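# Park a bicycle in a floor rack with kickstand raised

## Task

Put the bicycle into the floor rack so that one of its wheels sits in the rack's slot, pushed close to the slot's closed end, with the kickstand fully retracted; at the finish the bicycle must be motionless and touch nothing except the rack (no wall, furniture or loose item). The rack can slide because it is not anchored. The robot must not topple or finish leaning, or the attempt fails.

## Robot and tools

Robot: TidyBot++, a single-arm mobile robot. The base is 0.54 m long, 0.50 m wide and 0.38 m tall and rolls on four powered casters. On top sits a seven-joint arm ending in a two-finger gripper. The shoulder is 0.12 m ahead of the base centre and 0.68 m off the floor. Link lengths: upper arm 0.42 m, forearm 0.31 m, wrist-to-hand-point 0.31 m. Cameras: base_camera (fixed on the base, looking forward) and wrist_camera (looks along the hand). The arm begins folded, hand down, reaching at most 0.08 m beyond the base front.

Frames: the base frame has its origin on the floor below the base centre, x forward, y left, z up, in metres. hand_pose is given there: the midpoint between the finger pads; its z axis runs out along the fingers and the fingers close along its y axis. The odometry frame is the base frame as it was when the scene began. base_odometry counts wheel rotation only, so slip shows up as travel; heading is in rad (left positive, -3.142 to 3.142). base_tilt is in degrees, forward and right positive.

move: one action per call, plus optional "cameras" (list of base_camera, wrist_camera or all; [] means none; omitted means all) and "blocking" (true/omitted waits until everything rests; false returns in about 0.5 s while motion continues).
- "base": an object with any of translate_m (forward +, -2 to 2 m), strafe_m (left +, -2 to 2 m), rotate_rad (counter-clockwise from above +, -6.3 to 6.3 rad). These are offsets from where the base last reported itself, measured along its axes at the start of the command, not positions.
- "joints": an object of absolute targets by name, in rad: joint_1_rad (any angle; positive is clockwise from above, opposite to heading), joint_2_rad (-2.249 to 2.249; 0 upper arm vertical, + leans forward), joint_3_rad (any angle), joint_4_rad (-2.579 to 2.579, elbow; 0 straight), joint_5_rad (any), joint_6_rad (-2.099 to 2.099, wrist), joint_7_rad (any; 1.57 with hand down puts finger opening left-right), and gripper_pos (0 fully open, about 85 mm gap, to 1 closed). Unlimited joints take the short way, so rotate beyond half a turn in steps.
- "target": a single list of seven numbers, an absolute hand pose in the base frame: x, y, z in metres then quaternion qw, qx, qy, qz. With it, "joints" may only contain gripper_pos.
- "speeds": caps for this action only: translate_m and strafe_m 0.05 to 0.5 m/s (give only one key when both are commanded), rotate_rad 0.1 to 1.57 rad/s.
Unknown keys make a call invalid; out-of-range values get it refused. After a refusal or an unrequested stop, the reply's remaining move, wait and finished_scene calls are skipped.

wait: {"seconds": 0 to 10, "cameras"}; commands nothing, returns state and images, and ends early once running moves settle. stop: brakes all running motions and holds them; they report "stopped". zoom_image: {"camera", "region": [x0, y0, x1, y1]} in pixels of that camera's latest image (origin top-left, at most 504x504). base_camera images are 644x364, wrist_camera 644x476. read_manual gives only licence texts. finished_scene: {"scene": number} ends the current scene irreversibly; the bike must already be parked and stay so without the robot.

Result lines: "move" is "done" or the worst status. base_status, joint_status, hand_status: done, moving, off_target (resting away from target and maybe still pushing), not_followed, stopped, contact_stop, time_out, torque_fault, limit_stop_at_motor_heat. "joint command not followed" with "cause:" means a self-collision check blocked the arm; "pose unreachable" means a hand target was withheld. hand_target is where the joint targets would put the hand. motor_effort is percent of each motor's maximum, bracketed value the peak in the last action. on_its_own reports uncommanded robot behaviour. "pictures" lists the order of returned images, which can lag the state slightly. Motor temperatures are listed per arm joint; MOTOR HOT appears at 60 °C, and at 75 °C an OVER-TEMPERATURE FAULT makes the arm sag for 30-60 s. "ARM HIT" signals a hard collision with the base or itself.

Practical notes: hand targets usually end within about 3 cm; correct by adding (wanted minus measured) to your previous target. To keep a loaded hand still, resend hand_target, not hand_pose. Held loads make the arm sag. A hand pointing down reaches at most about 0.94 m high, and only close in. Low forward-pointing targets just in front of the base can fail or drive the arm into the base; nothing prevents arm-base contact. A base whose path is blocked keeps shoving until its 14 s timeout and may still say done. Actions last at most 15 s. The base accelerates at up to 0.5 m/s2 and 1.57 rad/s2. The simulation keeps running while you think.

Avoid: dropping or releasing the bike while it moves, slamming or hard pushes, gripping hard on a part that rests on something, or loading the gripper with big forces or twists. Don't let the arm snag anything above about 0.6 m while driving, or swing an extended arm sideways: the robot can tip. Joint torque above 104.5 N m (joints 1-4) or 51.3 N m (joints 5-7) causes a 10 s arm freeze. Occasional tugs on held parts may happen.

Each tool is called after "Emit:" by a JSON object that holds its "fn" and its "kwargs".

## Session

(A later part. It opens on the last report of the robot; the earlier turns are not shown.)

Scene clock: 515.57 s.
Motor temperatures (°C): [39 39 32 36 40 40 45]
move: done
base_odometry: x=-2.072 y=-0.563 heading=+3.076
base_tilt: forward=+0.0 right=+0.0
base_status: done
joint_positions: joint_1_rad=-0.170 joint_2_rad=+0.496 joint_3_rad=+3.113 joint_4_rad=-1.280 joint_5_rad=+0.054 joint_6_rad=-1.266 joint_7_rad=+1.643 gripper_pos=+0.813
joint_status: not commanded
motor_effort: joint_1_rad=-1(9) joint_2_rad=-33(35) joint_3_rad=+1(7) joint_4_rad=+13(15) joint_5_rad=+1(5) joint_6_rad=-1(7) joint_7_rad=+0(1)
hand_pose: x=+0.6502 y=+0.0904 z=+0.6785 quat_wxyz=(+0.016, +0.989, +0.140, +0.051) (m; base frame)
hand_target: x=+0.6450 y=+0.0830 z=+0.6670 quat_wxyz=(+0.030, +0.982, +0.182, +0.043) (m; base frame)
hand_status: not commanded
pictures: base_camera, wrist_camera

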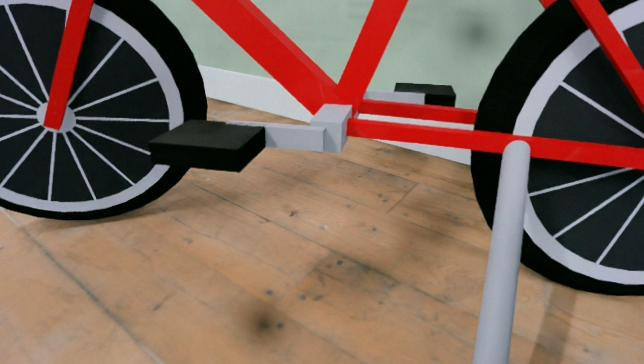

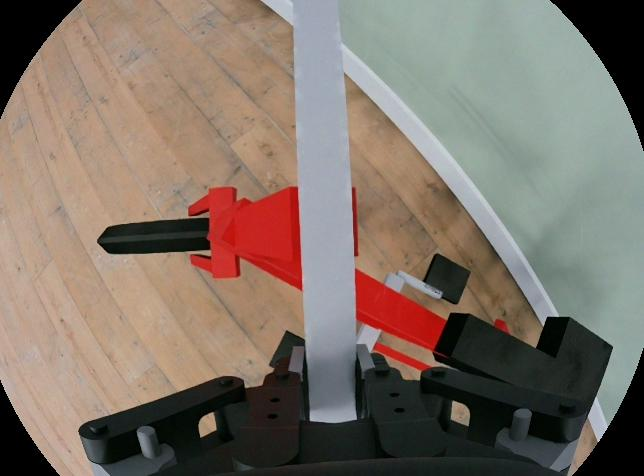

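Emit:
{"fn": "move", "kwargs": {"base": {"translate_m": -0.010, "strafe_m": -0.095, "rotate_rad": -0.1745}, "speeds": {"strafe_m": 0.08, "rotate_rad": 0.14}}}

Scene clock: 525.93 s.
Motor temperatures (°C): [39 39 32 36 40 40 45]
move: done
base_odometry: x=-2.056 y=-0.469 heading=+2.902
base_tilt: forward=+0.0 right=+0.0
base_status: done
joint_positions: joint_1_rad=-0.171 joint_2_rad=+0.497 joint_3_rad=+3.113 joint_4_rad=-1.281 joint_5_rad=+0.057 joint_6_rad=-1.258 joint_7_rad=+1.647 gripper_pos=+0.813
joint_status: not commanded
motor_effort: joint_1_rad=+0(9) joint_2_rad=-33(36) joint_3_rad=+2(7) joint_4_rad=+14(15) joint_5_rad=+1(5) joint_6_rad=-1(6) joint_7_rad=-1(1)
hand_pose: x=+0.6525 y=+0.0903 z=+0.6781 quat_wxyz=(+0.017, +0.988, +0.142, +0.054) (m; base frame)
hand_target: x=+0.6450 y=+0.0830 z=+0.6670 quat_wxyz=(+0.030, +0.982, +0.182, +0.043) (m; base frame)
hand_status: not commanded
pictures: base_camera, wrist_camera

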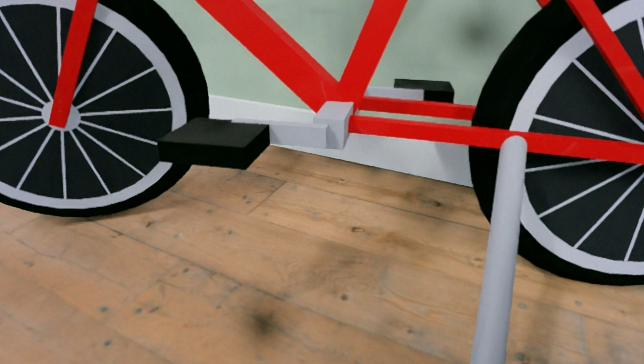

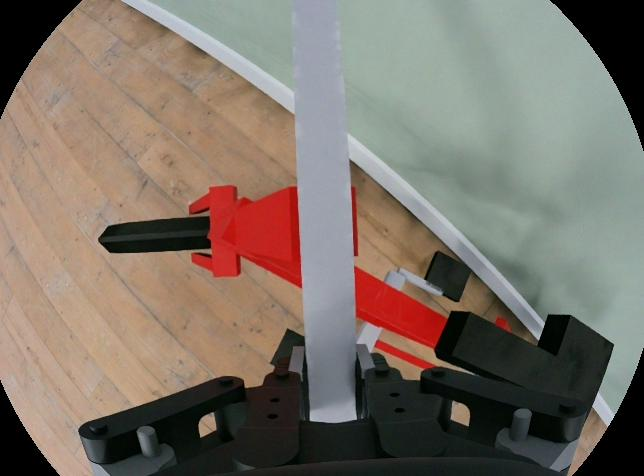

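Emit:
{"fn": "zoom_image", "kwargs": {"camera": "base_camera", "region": [444, 60, 644, 300]}}

Scaled by 2.100.

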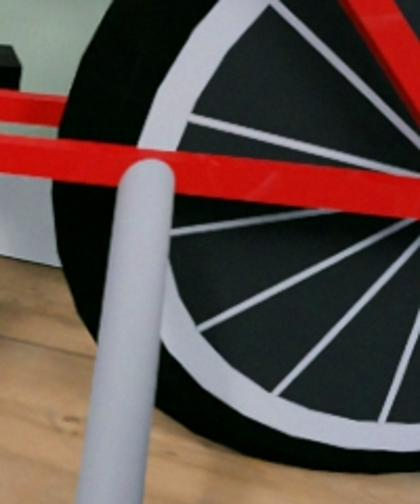

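Emit:
{"fn": "zoom_image", "kwargs": {"camera": "base_camera", "region": [0, 20, 240, 240]}}

Emit:
{"fn": "zoom_image", "kwargs": {"camera": "wrist_camera", "region": [380, 220, 640, 440]}}

Scaled by 2.100.

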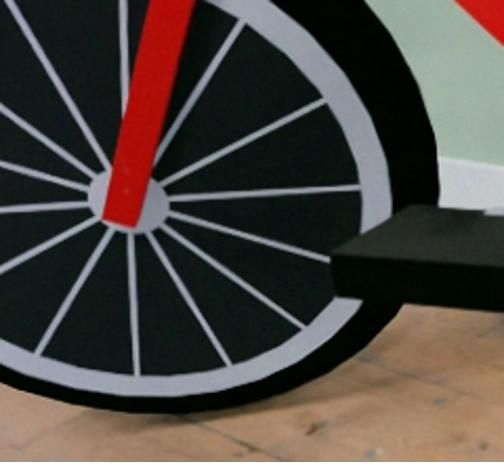

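Scaled by 1.938.

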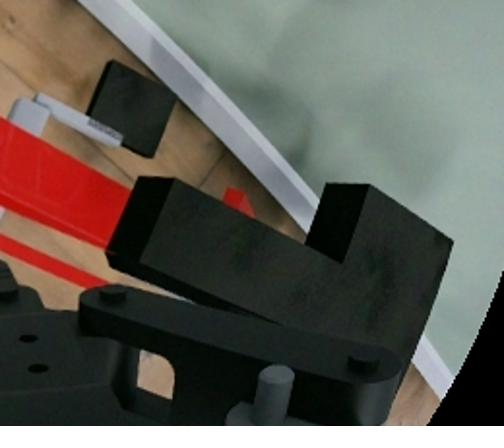

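Emit:
{"fn": "move", "kwargs": {"target": [0.645, 0.096, 0.667, 0.0232, 0.9997, 0.0262, 0.0471]}}

Scene clock: 572.70 s.
Motor temperatures (°C): [39 39 32 36 40 40 45]
move: off_target
base_odometry: x=-2.056 y=-0.469 heading=+2.902
base_tilt: forward=-0.1 right=+0.0
base_status: not commanded
joint_positions: joint_1_rad=-0.228 joint_2_rad=+0.490 joint_3_rad=+3.144 joint_4_rad=-1.281 joint_5_rad=+0.057 joint_6_rad=-1.260 joint_7_rad=+1.460 gripper_pos=+0.813
joint_status: not commanded
motor_effort: joint_1_rad=+1(3) joint_2_rad=-30(33) joint_3_rad=+4(5) joint_4_rad=+15(16) joint_5_rad=+3(3) joint_6_rad=+5(6) joint_7_rad=-2(3)
hand_pose: x=+0.6493 y=+0.1059 z=+0.6817 quat_wxyz=(+0.018, +0.996, +0.064, +0.059) (m; base frame)
hand_target: x=+0.6450 y=+0.0960 z=+0.6670 quat_wxyz=(+0.023, +0.998, +0.026, +0.047) (m; base frame)
hand_status: off_target (0.018 m and 4.6 deg from the pose sent, 0.015 m and 13.4 deg at the start)
pictures: base_camera, wrist_camera

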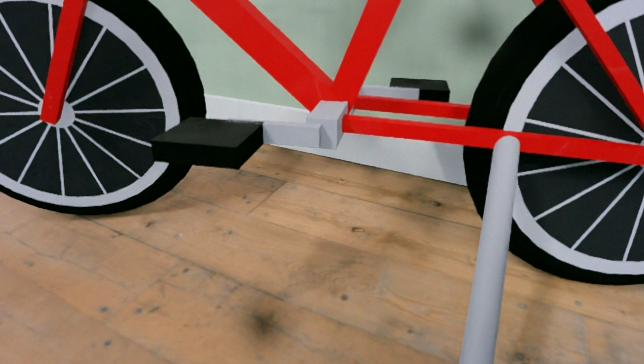

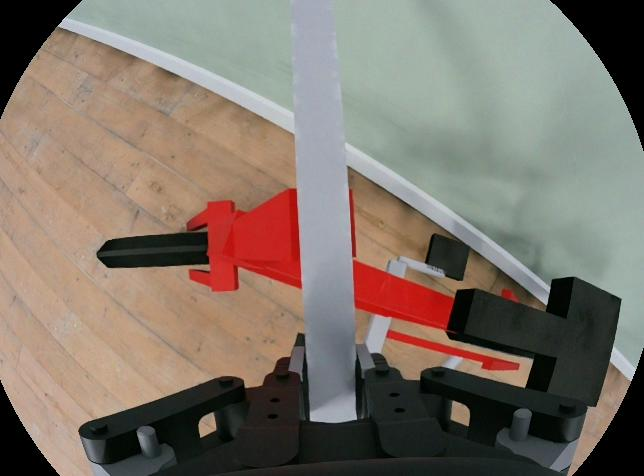

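Emit:
{"fn": "move", "kwargs": {"base": {"translate_m": -0.005, "strafe_m": 0.169, "rotate_rad": 0.1745}, "speeds": {"strafe_m": 0.13, "rotate_rad": 0.134}, "cameras": []}}

Emit:
{"fn": "move", "kwargs": {"base": {"translate_m": -0.005, "strafe_m": 0.169, "rotate_rad": 0.1745}, "speeds": {"strafe_m": 0.13, "rotate_rad": 0.134}}}

Scene clock: 580.23 s.
Motor temperatures (°C): [39 39 32 36 40 40 45]
move: done
base_odometry: x=-2.091 y=-0.634 heading=+3.077
base_tilt: forward=+0.0 right=+0.0
base_status: done
joint_positions: joint_1_rad=-0.226 joint_2_rad=+0.491 joint_3_rad=+3.153 joint_4_rad=-1.282 joint_5_rad=+0.056 joint_6_rad=-1.259 joint_7_rad=+1.460 gripper_pos=+0.813
joint_status: not commanded
motor_effort: joint_1_rad=+0(9) joint_2_rad=-28(34) joint_3_rad=+3(8) joint_4_rad=+12(17) joint_5_rad=+2(7) joint_6_rad=+2(7) joint_7_rad=-1(3)
hand_pose: x=+0.6506 y=+0.1008 z=+0.6810 quat_wxyz=(+0.020, +0.996, +0.059, +0.059) (m; base frame)
hand_target: x=+0.6450 y=+0.0960 z=+0.6670 quat_wxyz=(+0.023, +0.998, +0.026, +0.047) (m; base frame)
hand_status: not commanded
pictures: none
No camera images: "cameras" was empty.

Scene clock: 582.80 s.
Motor temperatures (°C): [39 39 32 36 40 40 45]
move: done
base_odometry: x=-2.097 y=-0.803 heading=-3.031
base_tilt: forward=+0.0 right=+0.0
base_status: done
joint_positions: joint_1_rad=-0.227 joint_2_rad=+0.493 joint_3_rad=+3.154 joint_4_rad=-1.283 joint_5_rad=+0.056 joint_6_rad=-1.258 joint_7_rad=+1.460 gripper_pos=+0.813
joint_status: not commanded
motor_effort: joint_1_rad=+0(10) joint_2_rad=-28(34) joint_3_rad=+2(8) joint_4_rad=+13(16) joint_5_rad=+1(6) joint_6_rad=+1(7) joint_7_rad=+0(1)
hand_pose: x=+0.6502 y=+0.1013 z=+0.6796 quat_wxyz=(+0.021, +0.996, +0.060, +0.058) (m; base frame)
hand_target: x=+0.6450 y=+0.0960 z=+0.6670 quat_wxyz=(+0.023, +0.998, +0.026, +0.047) (m; base frame)
hand_status: not commanded
pictures: base_camera, wrist_camera

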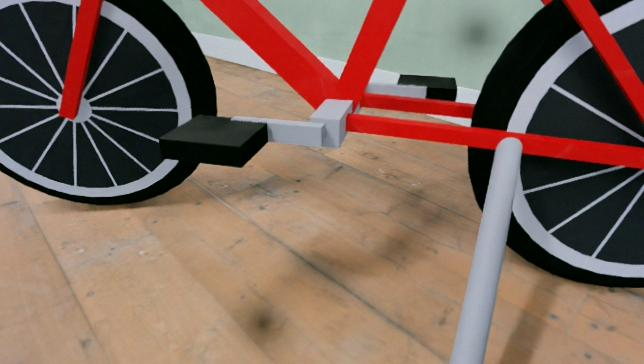

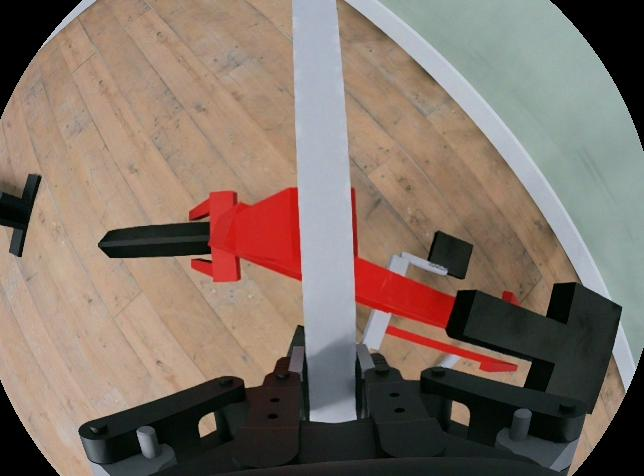

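Emit:
{"fn": "move", "kwargs": {"base": {"translate_m": -0.034, "strafe_m": -0.165, "rotate_rad": -0.1745}, "speeds": {"strafe_m": 0.13, "rotate_rad": 0.134}}}

Scene clock: 606.67 s.
Motor temperatures (°C): [39 39 32 36 40 40 45]
move: done
base_odometry: x=-2.082 y=-0.635 heading=+3.077
base_tilt: forward=-0.1 right=+0.0
base_status: done
joint_positions: joint_1_rad=-0.234 joint_2_rad=+0.492 joint_3_rad=+3.162 joint_4_rad=-1.284 joint_5_rad=+0.056 joint_6_rad=-1.256 joint_7_rad=+1.460 gripper_pos=+0.813
joint_status: not commanded
motor_effort: joint_1_rad=+0(10) joint_2_rad=-32(34) joint_3_rad=+3(8) joint_4_rad=+15(17) joint_5_rad=+3(6) joint_6_rad=+3(9) joint_7_rad=+0(2)
hand_pose: x=+0.6507 y=+0.1013 z=+0.6798 quat_wxyz=(+0.022, +0.996, +0.060, +0.059) (m; base frame)
hand_target: x=+0.6450 y=+0.0960 z=+0.6670 quat_wxyz=(+0.023, +0.998, +0.026, +0.047) (m; base frame)
hand_status: not commanded
pictures: base_camera, wrist_camera

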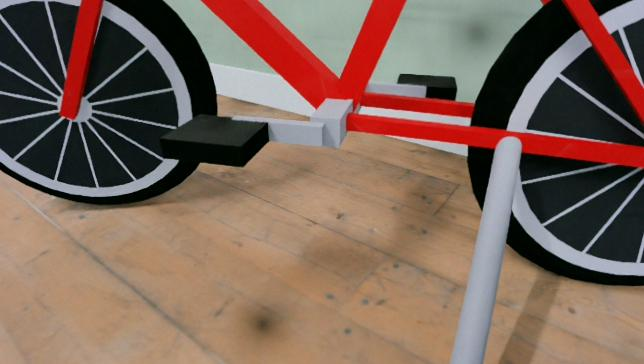

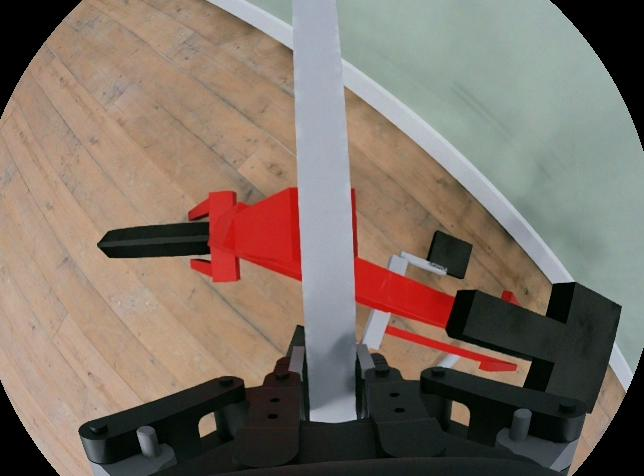

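Emit:
{"fn": "move", "kwargs": {"target": [0.642, 0.135, 0.675, 0.0139, 0.9863, -0.165, 0.0505]}}

Emit:
{"fn": "zoom_image", "kwargs": {"camera": "wrist_camera", "region": [80, 180, 380, 400]}}

Emit:
{"fn": "zoom_image", "kwargs": {"camera": "wrist_camera", "region": [340, 180, 640, 400]}}

Scene clock: 612.17 s.
Motor temperatures (°C): [39 39 32 36 40 40 45]
move: off_target
base_odometry: x=-2.082 y=-0.635 heading=+3.077
base_tilt: forward=-0.1 right=+0.0
base_status: not commanded
joint_positions: joint_1_rad=-0.358 joint_2_rad=+0.489 joint_3_rad=+3.205 joint_4_rad=-1.273 joint_5_rad=+0.055 joint_6_rad=-1.272 joint_7_rad=+1.064 gripper_pos=+0.813
joint_status: not commanded
motor_effort: joint_1_rad=+3(5) joint_2_rad=-27(32) joint_3_rad=+5(6) joint_4_rad=+14(16) joint_5_rad=+3(4) joint_6_rad=+5(7) joint_7_rad=-3(3)
hand_pose: x=+0.6394 y=+0.1460 z=+0.6851 quat_wxyz=(+0.017, +0.993, -0.095, +0.066) (m; base frame)
hand_target: x=+0.6420 y=+0.1350 z=+0.6750 quat_wxyz=(+0.014, +0.985, -0.165, +0.050) (m; base frame)
hand_status: off_target (0.015 m and 8.3 deg from the pose sent, 0.035 m and 25.9 deg at the start)
pictures: base_camera, wrist_camera

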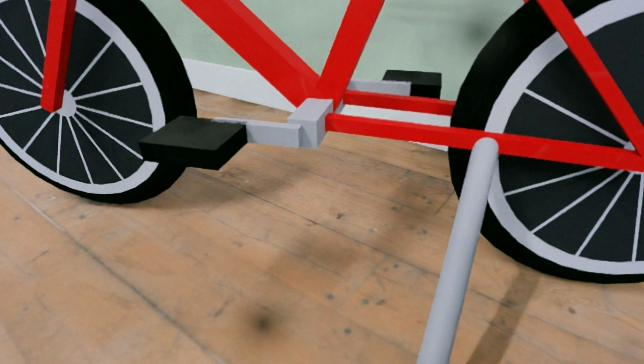

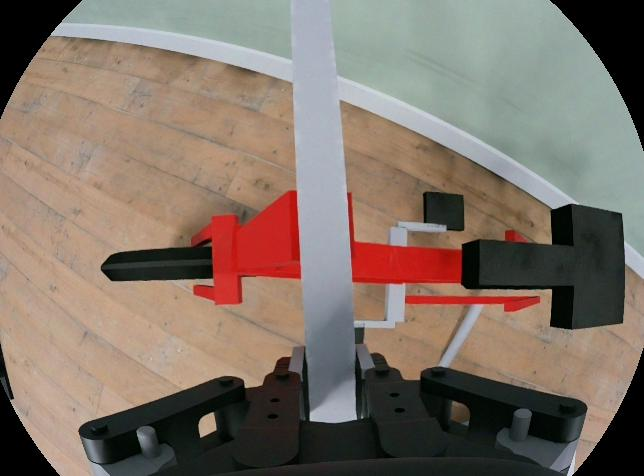

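Scaled by 1.680.

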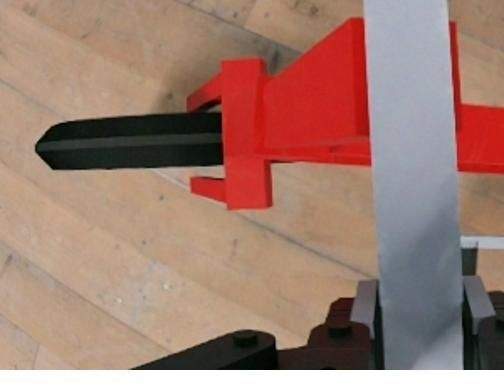

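Scaled by 1.680.

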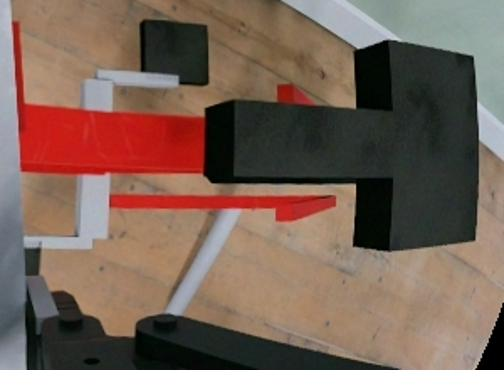

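Emit:
{"fn": "move", "kwargs": {"base": {"translate_m": 0.033, "strafe_m": 0.155, "rotate_rad": 0.022}, "speeds": {"strafe_m": 0.13, "rotate_rad": 0.1}}}

Scene clock: 623.63 s.
Motor temperatures (°C): [39 39 32 36 40 40 45]
move: done
base_odometry: x=-2.125 y=-0.788 heading=+3.099
base_tilt: forward=+0.0 right=+0.0
base_status: done
joint_positions: joint_1_rad=-0.356 joint_2_rad=+0.491 joint_3_rad=+3.218 joint_4_rad=-1.269 joint_5_rad=+0.050 joint_6_rad=-1.278 joint_7_rad=+1.053 gripper_pos=+0.813
joint_status: not commanded
motor_effort: joint_1_rad=+1(7) joint_2_rad=-26(32) joint_3_rad=+3(8) joint_4_rad=+13(17) joint_5_rad=+2(6) joint_6_rad=+3(8) joint_7_rad=-1(2)
hand_pose: x=+0.6407 y=+0.1409 z=+0.6852 quat_wxyz=(+0.018, +0.992, -0.107, +0.065) (m; base frame)
hand_target: x=+0.6420 y=+0.1350 z=+0.6750 quat_wxyz=(+0.014, +0.985, -0.165, +0.050) (m; base frame)
hand_status: not commanded
pictures: base_camera, wrist_camera

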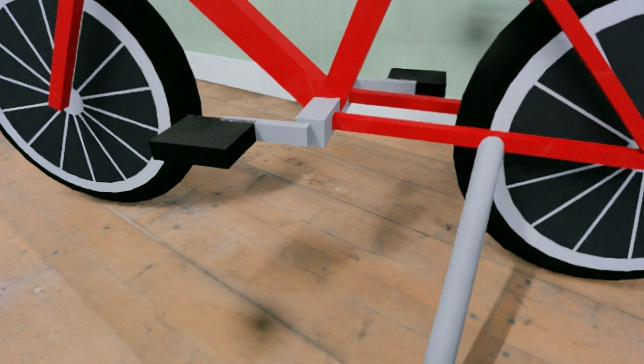

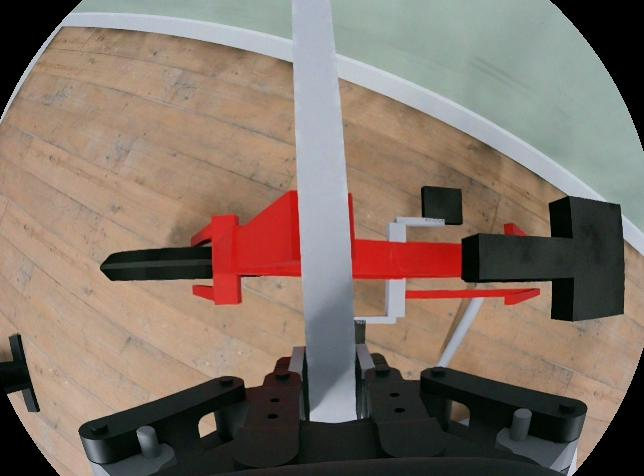

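Emit:
{"fn": "zoom_image", "kwargs": {"camera": "wrist_camera", "region": [0, 240, 200, 440]}}

Emit:
{"fn": "zoom_image", "kwargs": {"camera": "wrist_camera", "region": [440, 180, 640, 380]}}

Scaled by 2.520.

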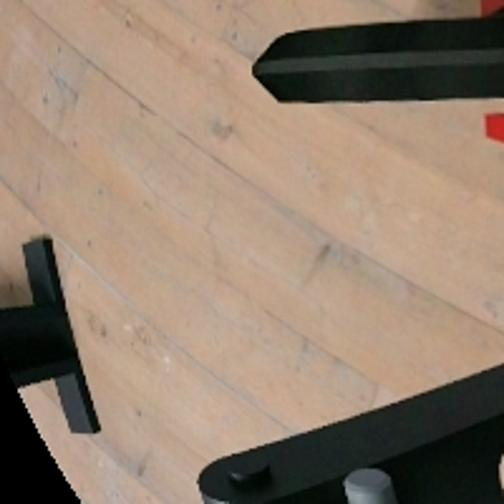

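Scaled by 2.520.

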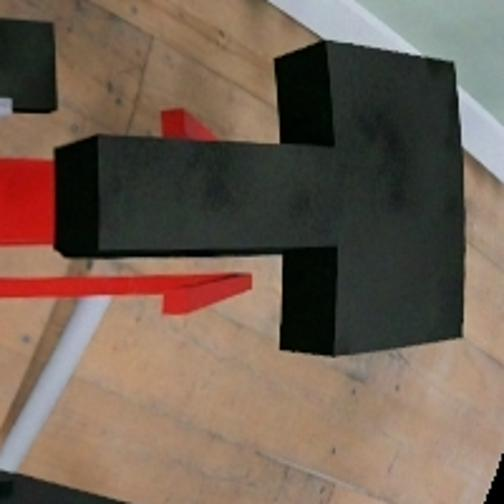

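Emit:
{"fn": "move", "kwargs": {"base": {"translate_m": -0.033, "strafe_m": -0.18, "rotate_rad": -0.022}, "speeds": {"strafe_m": 0.13, "rotate_rad": 0.1}, "cameras": []}}

Emit:
{"fn": "move", "kwargs": {"target": [0.645, 0.107, 0.668, 0.0286, 0.9903, 0.1392, 0.0442]}}

Scene clock: 662.90 s.
Motor temperatures (°C): [39 39 32 36 40 40 45]
move: done
base_odometry: x=-2.084 y=-0.609 heading=+3.076
base_tilt: forward=-0.1 right=+0.0
base_status: done
joint_positions: joint_1_rad=-0.349 joint_2_rad=+0.490 joint_3_rad=+3.222 joint_4_rad=-1.264 joint_5_rad=+0.046 joint_6_rad=-1.278 joint_7_rad=+1.051 gripper_pos=+0.813
joint_status: not commanded
motor_effort: joint_1_rad=+1(9) joint_2_rad=-29(31) joint_3_rad=+4(9) joint_4_rad=+14(15) joint_5_rad=+3(5) joint_6_rad=+4(9) joint_7_rad=-2(2)
hand_pose: x=+0.6436 y=+0.1369 z=+0.6876 quat_wxyz=(+0.016, +0.991, -0.114, +0.067) (m; base frame)
hand_target: x=+0.6420 y=+0.1350 z=+0.6750 quat_wxyz=(+0.014, +0.985, -0.165, +0.050) (m; base frame)
hand_status: not commanded
pictures: none
No camera images: "cameras" was empty.

Scene clock: 664.27 s.
Motor temperatures (°C): [39 39 32 36 40 40 45]
move: off_target
base_odometry: x=-2.084 y=-0.609 heading=+3.076
base_tilt: forward=-0.1 right=+0.0
base_status: not commanded
joint_positions: joint_1_rad=-0.222 joint_2_rad=+0.502 joint_3_rad=+3.145 joint_4_rad=-1.265 joint_5_rad=+0.046 joint_6_rad=-1.261 joint_7_rad=+1.504 gripper_pos=+0.813
joint_status: not commanded
motor_effort: joint_1_rad=-2(3) joint_2_rad=-34(35) joint_3_rad=+1(5) joint_4_rad=+14(16) joint_5_rad=+1(3) joint_6_rad=-3(4) joint_7_rad=+1(2)
hand_pose: x=+0.6546 y=+0.1067 z=+0.6800 quat_wxyz=(+0.015, +0.995, +0.082, +0.059) (m; base frame)
hand_target: x=+0.6450 y=+0.1070 z=+0.6680 quat_wxyz=(+0.029, +0.989, +0.139, +0.044) (m; base frame)
hand_status: off_target (0.015 m and 7.0 deg from the pose sent, 0.036 m and 29.2 deg at the start)
pictures: base_camera, wrist_camera

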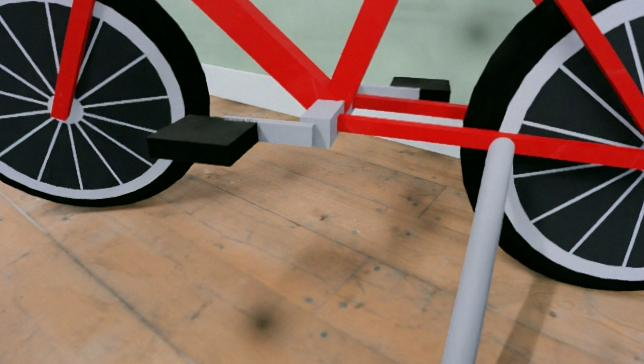

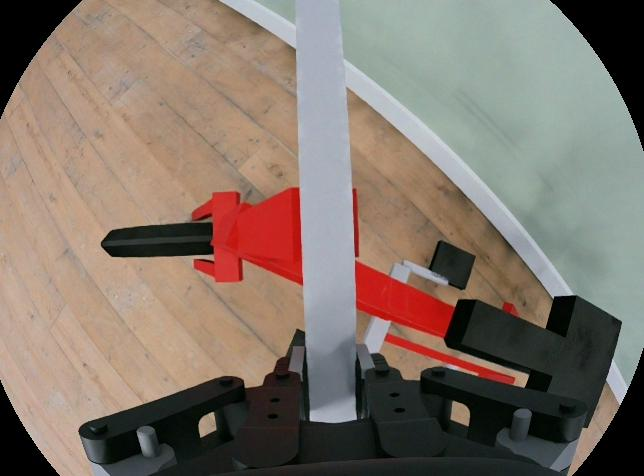

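Emit:
{"fn": "move", "kwargs": {"base": {"translate_m": -0.022, "strafe_m": 0.172, "rotate_rad": 0.2094}, "speeds": {"strafe_m": 0.12, "rotate_rad": 0.146}}}

Emit:
{"fn": "zoom_image", "kwargs": {"camera": "wrist_camera", "region": [0, 160, 240, 400]}}

Scene clock: 671.97 s.
Motor temperatures (°C): [39 39 32 36 40 40 45]
move: done
base_odometry: x=-2.073 y=-0.783 heading=-2.997
base_tilt: forward=-0.1 right=+0.0
base_status: done
joint_positions: joint_1_rad=-0.221 joint_2_rad=+0.508 joint_3_rad=+3.119 joint_4_rad=-1.266 joint_5_rad=+0.053 joint_6_rad=-1.261 joint_7_rad=+1.511 gripper_pos=+0.813
joint_status: not commanded
motor_effort: joint_1_rad=+0(12) joint_2_rad=-29(36) joint_3_rad=+1(6) joint_4_rad=+14(16) joint_5_rad=-1(3) joint_6_rad=+1(5) joint_7_rad=+0(2)
hand_pose: x=+0.6521 y=+0.1162 z=+0.6770 quat_wxyz=(+0.012, +0.994, +0.097, +0.056) (m; base frame)
hand_target: x=+0.6450 y=+0.1070 z=+0.6680 quat_wxyz=(+0.029, +0.989, +0.139, +0.044) (m; base frame)
hand_status: not commanded
pictures: base_camera, wrist_camera

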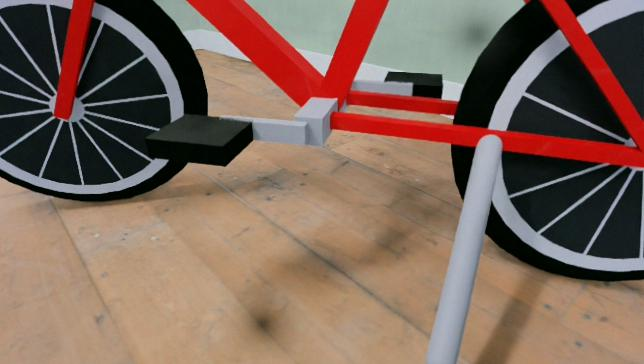

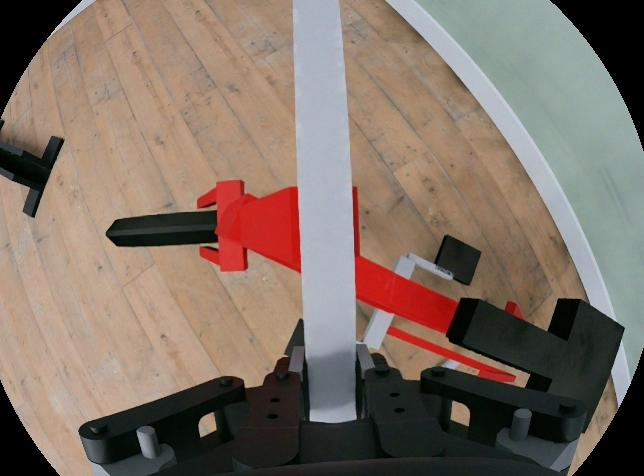

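Scaled by 2.100.

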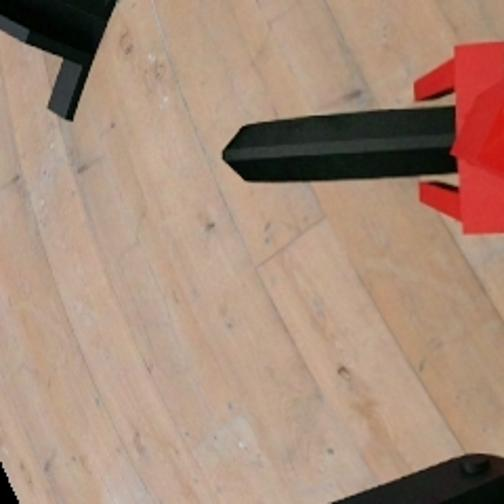

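Emit:
{"fn": "move", "kwargs": {"target": [0.648, 0.14, 0.675, 0.0139, 0.9863, -0.165, 0.0505]}}

Emit:
{"fn": "zoom_image", "kwargs": {"camera": "wrist_camera", "region": [80, 180, 380, 400]}}

Emit:
{"fn": "zoom_image", "kwargs": {"camera": "wrist_camera", "region": [340, 180, 640, 400]}}

Scene clock: 696.27 s.
Motor temperatures (°C): [39 39 32 36 40 40 45]
move: off_target
base_odometry: x=-2.073 y=-0.783 heading=-2.997
base_tilt: forward=+0.0 right=+0.1
base_status: not commanded
joint_positions: joint_1_rad=-0.365 joint_2_rad=+0.504 joint_3_rad=+3.203 joint_4_rad=-1.250 joint_5_rad=+0.047 joint_6_rad=-1.289 joint_7_rad=+1.057 gripper_pos=+0.813
joint_status: not commanded
motor_effort: joint_1_rad=+3(5) joint_2_rad=-28(30) joint_3_rad=+6(7) joint_4_rad=+15(16) joint_5_rad=+4(5) joint_6_rad=+5(7) joint_7_rad=-3(3)
hand_pose: x=+0.6406 y=+0.1546 z=+0.6839 quat_wxyz=(+0.014, +0.994, -0.095, +0.061) (m; base frame)
hand_target: x=+0.6480 y=+0.1400 z=+0.6750 quat_wxyz=(+0.014, +0.985, -0.165, +0.050) (m; base frame)
hand_status: off_target (0.019 m and 8.1 deg from the pose sent, 0.024 m and 30.1 deg at the start)
pictures: base_camera, wrist_camera

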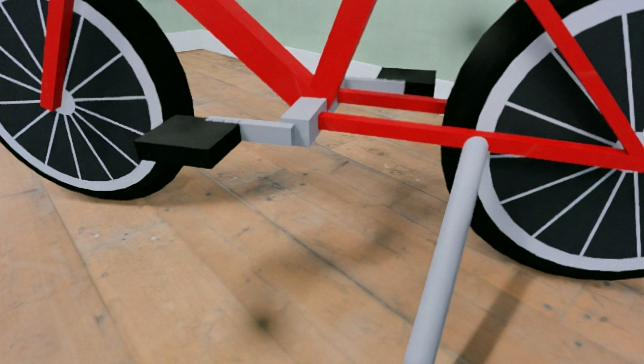

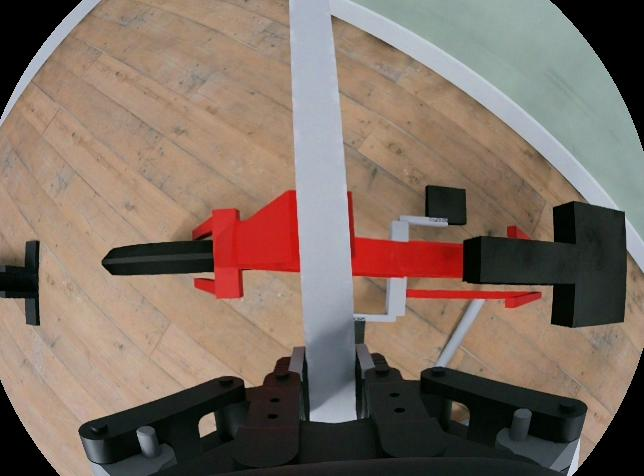

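Scaled by 1.680.

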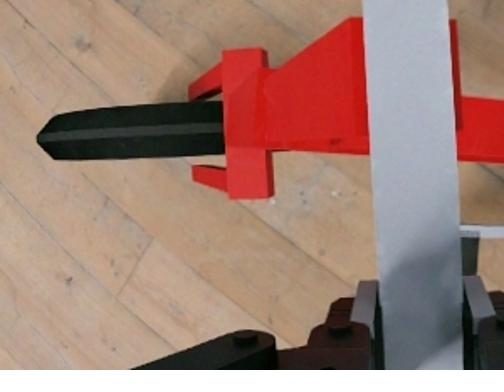

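Scaled by 1.680.

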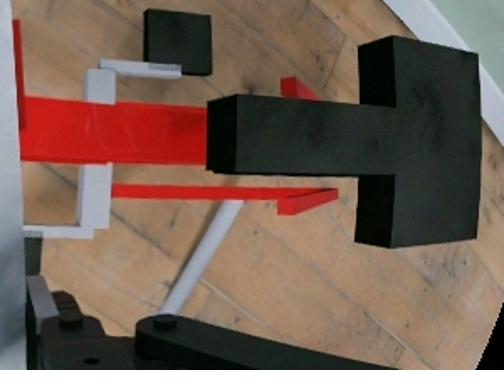

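Emit:
{"fn": "move", "kwargs": {"target": [0.654, 0.146, 0.675, 0.0112, 0.9763, -0.2164, 0.0512]}}

Emit:
{"fn": "zoom_image", "kwargs": {"camera": "wrist_camera", "region": [80, 180, 380, 400]}}

Emit:
{"fn": "zoom_image", "kwargs": {"camera": "wrist_camera", "region": [0, 180, 240, 400]}}

Scene clock: 702.30 s.
Motor temperatures (°C): [39 39 32 36 40 40 45]
move: off_target
base_odometry: x=-2.073 y=-0.783 heading=-2.997
base_tilt: forward=-0.1 right=+0.0
base_status: not commanded
joint_positions: joint_1_rad=-0.382 joint_2_rad=+0.518 joint_3_rad=+3.224 joint_4_rad=-1.218 joint_5_rad=+0.044 joint_6_rad=-1.294 joint_7_rad=+0.948 gripper_pos=+0.813
joint_status: not commanded
motor_effort: joint_1_rad=+3(4) joint_2_rad=-30(30) joint_3_rad=+5(6) joint_4_rad=+16(16) joint_5_rad=+4(4) joint_6_rad=+6(7) joint_7_rad=-2(3)
hand_pose: x=+0.6500 y=+0.1580 z=+0.6875 quat_wxyz=(+0.012, +0.986, -0.150, +0.069) (m; base frame)
hand_target: x=+0.6540 y=+0.1460 z=+0.6750 quat_wxyz=(+0.011, +0.975, -0.216, +0.051) (m; base frame)
hand_status: off_target (0.018 m and 8.0 deg from the pose sent, 0.018 m and 14.1 deg at the start)
pictures: base_camera, wrist_camera

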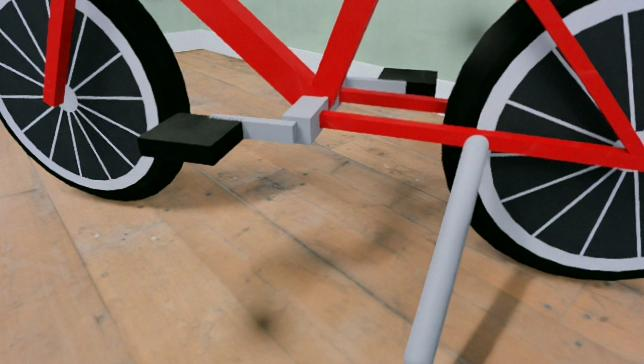

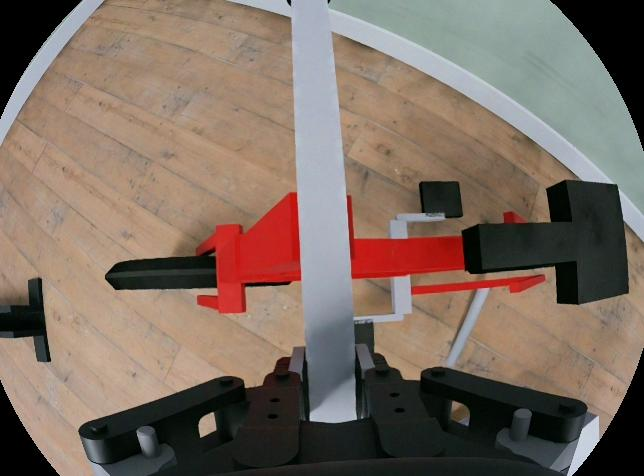

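Scaled by 1.680.

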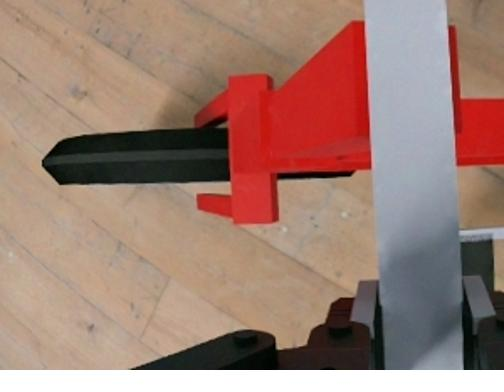

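Scaled by 2.100.

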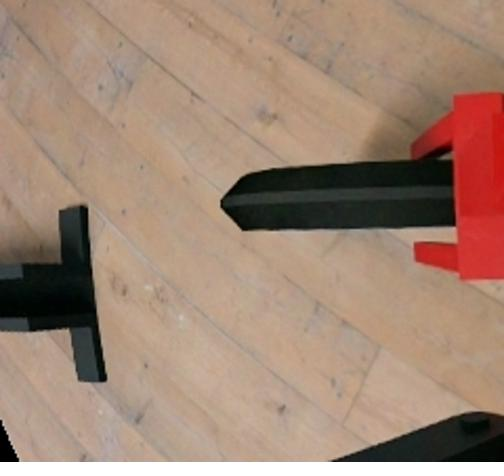

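Emit:
{"fn": "move", "kwargs": {"base": {"translate_m": 0.045, "strafe_m": 0.195}, "speeds": {"strafe_m": 0.15}}}

Emit:
{"fn": "zoom_image", "kwargs": {"camera": "wrist_camera", "region": [0, 180, 240, 400]}}

Emit:
{"fn": "zoom_image", "kwargs": {"camera": "wrist_camera", "region": [340, 180, 640, 400]}}

Scene clock: 757.40 s.
Motor temperatures (°C): [39 38 32 36 40 40 45]
move: done
base_odometry: x=-2.089 y=-0.982 heading=-2.996
base_tilt: forward=+0.0 right=+0.0
base_status: done
joint_positions: joint_1_rad=-0.376 joint_2_rad=+0.529 joint_3_rad=+3.248 joint_4_rad=-1.202 joint_5_rad=+0.039 joint_6_rad=-1.296 joint_7_rad=+0.939 gripper_pos=+0.813
joint_status: not commanded
motor_effort: joint_1_rad=+0(6) joint_2_rad=-27(33) joint_3_rad=+3(7) joint_4_rad=+12(17) joint_5_rad=+1(5) joint_6_rad=+1(8) joint_7_rad=+0(2)
hand_pose: x=+0.6587 y=+0.1471 z=+0.6871 quat_wxyz=(+0.016, +0.983, -0.167, +0.073) (m; base frame)
hand_target: x=+0.6540 y=+0.1460 z=+0.6750 quat_wxyz=(+0.011, +0.975, -0.216, +0.051) (m; base frame)
hand_status: not commanded
pictures: base_camera, wrist_camera

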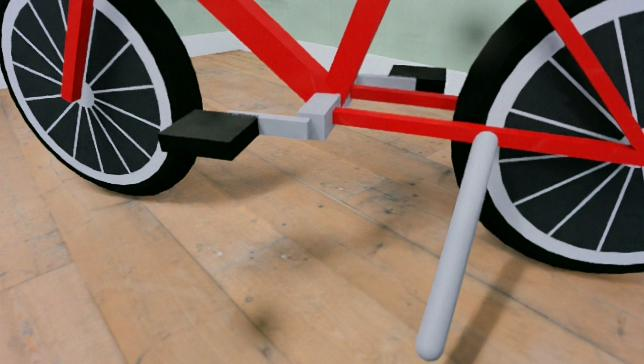

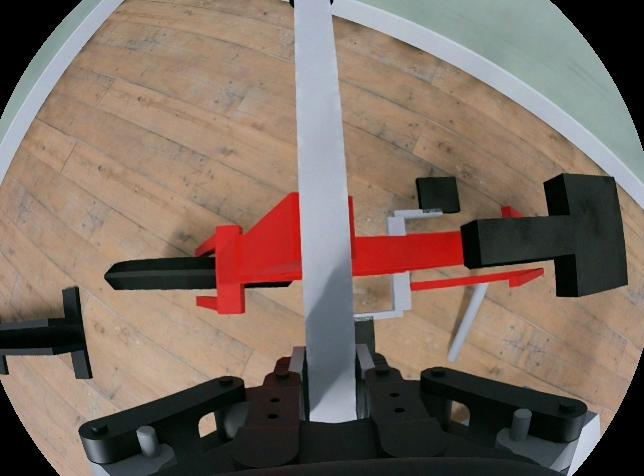

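Scaled by 2.100.

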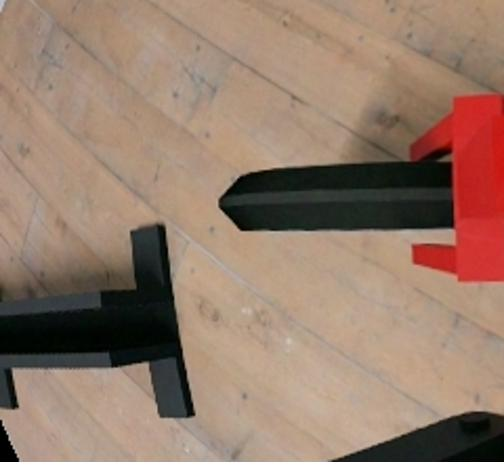

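Scaled by 1.680.

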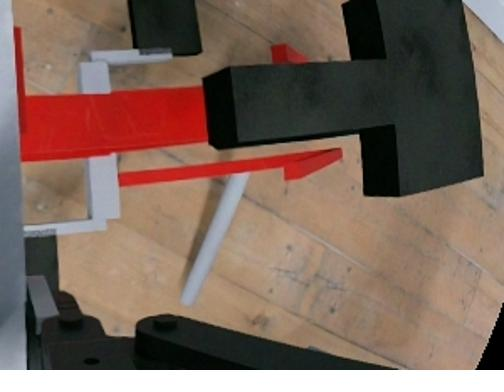

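Emit:
{"fn": "move", "kwargs": {"target": [0.655, 0.116, 0.668, 0.0286, 0.9903, 0.1392, 0.0442]}}

Scene clock: 775.60 s.
Motor temperatures (°C): [39 38 32 36 40 40 45]
move: off_target
base_odometry: x=-2.089 y=-0.982 heading=-2.996
base_tilt: forward=-0.1 right=+0.0
base_status: not commanded
joint_positions: joint_1_rad=-0.238 joint_2_rad=+0.535 joint_3_rad=+3.152 joint_4_rad=-1.219 joint_5_rad=+0.044 joint_6_rad=-1.296 joint_7_rad=+1.494 gripper_pos=+0.813
joint_status: not commanded
motor_effort: joint_1_rad=-2(3) joint_2_rad=-35(36) joint_3_rad=+0(4) joint_4_rad=+15(16) joint_5_rad=-1(2) joint_6_rad=-1(3) joint_7_rad=+1(2)
hand_pose: x=+0.6595 y=+0.1139 z=+0.6770 quat_wxyz=(+0.017, +0.995, +0.081, +0.049) (m; base frame)
hand_target: x=+0.6550 y=+0.1160 z=+0.6680 quat_wxyz=(+0.029, +0.989, +0.139, +0.044) (m; base frame)
hand_status: off_target (0.010 m and 6.8 deg from the pose sent, 0.037 m and 35.4 deg at the start)
pictures: base_camera, wrist_camera

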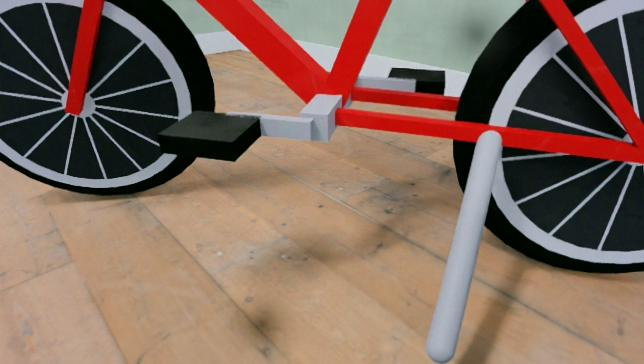

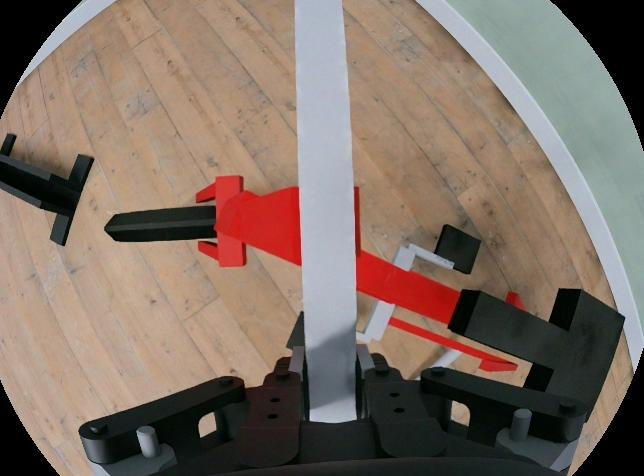

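Emit:
{"fn": "move", "kwargs": {"base": {"translate_m": -0.002, "strafe_m": 0.08, "rotate_rad": 0.096}, "speeds": {"strafe_m": 0.1, "rotate_rad": 0.12}, "cameras": []}}

Emit:
{"fn": "move", "kwargs": {"target": [0.654, 0.143, 0.675, 0.0125, 0.9808, -0.1951, 0.0509]}}

Emit:
{"fn": "zoom_image", "kwargs": {"camera": "wrist_camera", "region": [0, 180, 300, 400]}}

Emit:
{"fn": "zoom_image", "kwargs": {"camera": "wrist_camera", "region": [340, 180, 640, 400]}}

Scene clock: 784.60 s.
Motor temperatures (°C): [39 39 32 36 40 40 45]
move: done
base_odometry: x=-2.076 y=-1.061 heading=-2.900
base_tilt: forward=+0.0 right=+0.0
base_status: done
joint_positions: joint_1_rad=-0.235 joint_2_rad=+0.538 joint_3_rad=+3.124 joint_4_rad=-1.220 joint_5_rad=+0.055 joint_6_rad=-1.296 joint_7_rad=+1.502 gripper_pos=+0.813
joint_status: not commanded
motor_effort: joint_1_rad=+0(10) joint_2_rad=-32(37) joint_3_rad=+1(7) joint_4_rad=+15(17) joint_5_rad=-1(4) joint_6_rad=+4(5) joint_7_rad=+0(2)
hand_pose: x=+0.6571 y=+0.1223 z=+0.6749 quat_wxyz=(+0.015, +0.994, +0.097, +0.047) (m; base frame)
hand_target: x=+0.6550 y=+0.1160 z=+0.6680 quat_wxyz=(+0.029, +0.989, +0.139, +0.044) (m; base frame)
hand_status: not commanded
pictures: none
No camera images: "cameras" was empty.

Scene clock: 786.00 s.
Motor temperatures (°C): [39 39 32 36 40 40 45]
move: off_target
base_odometry: x=-2.076 y=-1.061 heading=-2.900
base_tilt: forward=-0.1 right=+0.0
base_status: not commanded
joint_positions: joint_1_rad=-0.378 joint_2_rad=+0.528 joint_3_rad=+3.213 joint_4_rad=-1.215 joint_5_rad=+0.040 joint_6_rad=-1.304 joint_7_rad=+1.001 gripper_pos=+0.813
joint_status: not commanded
motor_effort: joint_1_rad=+4(6) joint_2_rad=-28(32) joint_3_rad=+6(7) joint_4_rad=+15(16) joint_5_rad=+4(5) joint_6_rad=+7(8) joint_7_rad=-3(3)
hand_pose: x=+0.6468 y=+0.1614 z=+0.6823 quat_wxyz=(+0.013, +0.991, -0.121, +0.059) (m; base frame)
hand_target: x=+0.6540 y=+0.1430 z=+0.6750 quat_wxyz=(+0.012, +0.979, -0.195, +0.051) (m; base frame)
hand_status: off_target (0.021 m and 8.6 deg from the pose sent, 0.021 m and 33.6 deg at the start)
pictures: base_camera, wrist_camera

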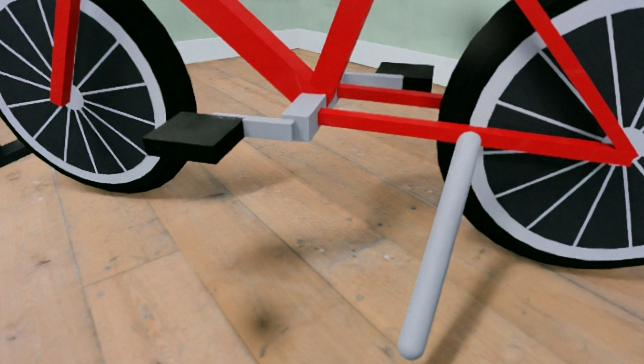

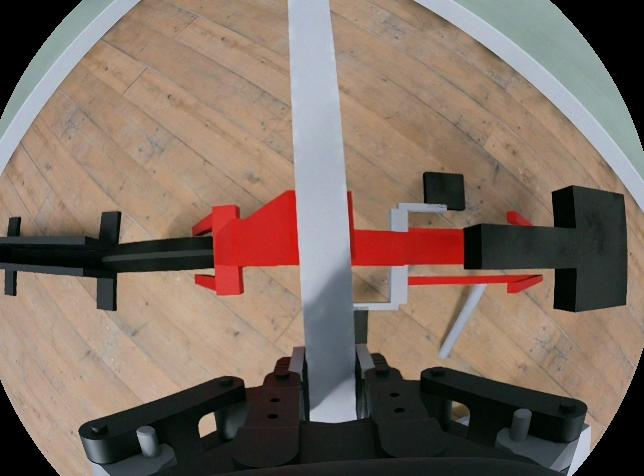

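Scaled by 1.680.

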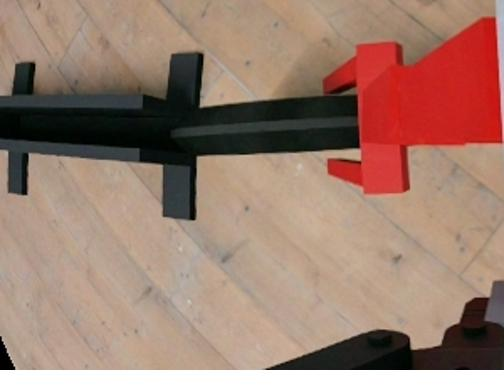

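Scaled by 1.680.

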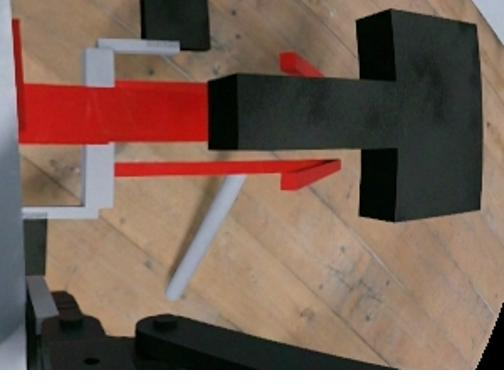

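Emit:
{"fn": "move", "kwargs": {"target": [0.66, 0.150, 0.675, 0.0115, 0.978, -0.2079, 0.0511]}}

Emit:
{"fn": "zoom_image", "kwargs": {"camera": "wrist_camera", "region": [0, 180, 300, 400]}}

Scene clock: 808.67 s.
Motor temperatures (°C): [39 39 32 36 40 40 45]
move: off_target
base_odometry: x=-2.076 y=-1.061 heading=-2.900
base_tilt: forward=+0.0 right=+0.0
base_status: not commanded
joint_positions: joint_1_rad=-0.382 joint_2_rad=+0.539 joint_3_rad=+3.219 joint_4_rad=-1.192 joint_5_rad=+0.040 joint_6_rad=-1.312 joint_7_rad=+0.968 gripper_pos=+0.813
joint_status: not commanded
motor_effort: joint_1_rad=+3(4) joint_2_rad=-31(31) joint_3_rad=+6(6) joint_4_rad=+16(17) joint_5_rad=+4(5) joint_6_rad=+7(8) joint_7_rad=-2(3)
hand_pose: x=+0.6526 y=+0.1627 z=+0.6840 quat_wxyz=(+0.013, +0.988, -0.138, +0.062) (m; base frame)
hand_target: x=+0.6600 y=+0.1500 z=+0.6750 quat_wxyz=(+0.011, +0.977, -0.208, +0.051) (m; base frame)
hand_status: off_target (0.017 m and 8.2 deg from the pose sent, 0.019 m and 10.1 deg at the start)
pictures: base_camera, wrist_camera

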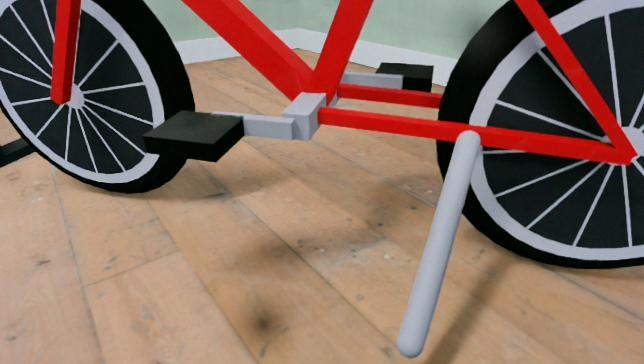

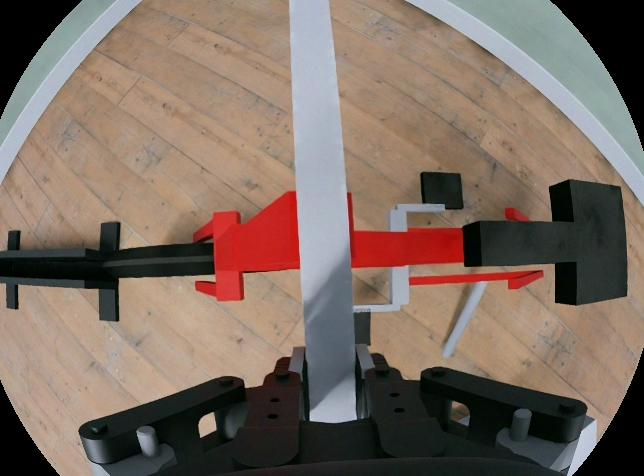

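Scaled by 1.680.

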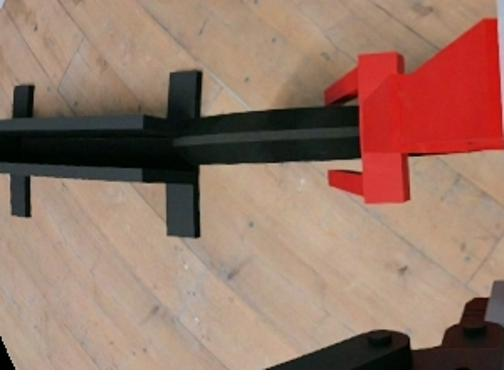

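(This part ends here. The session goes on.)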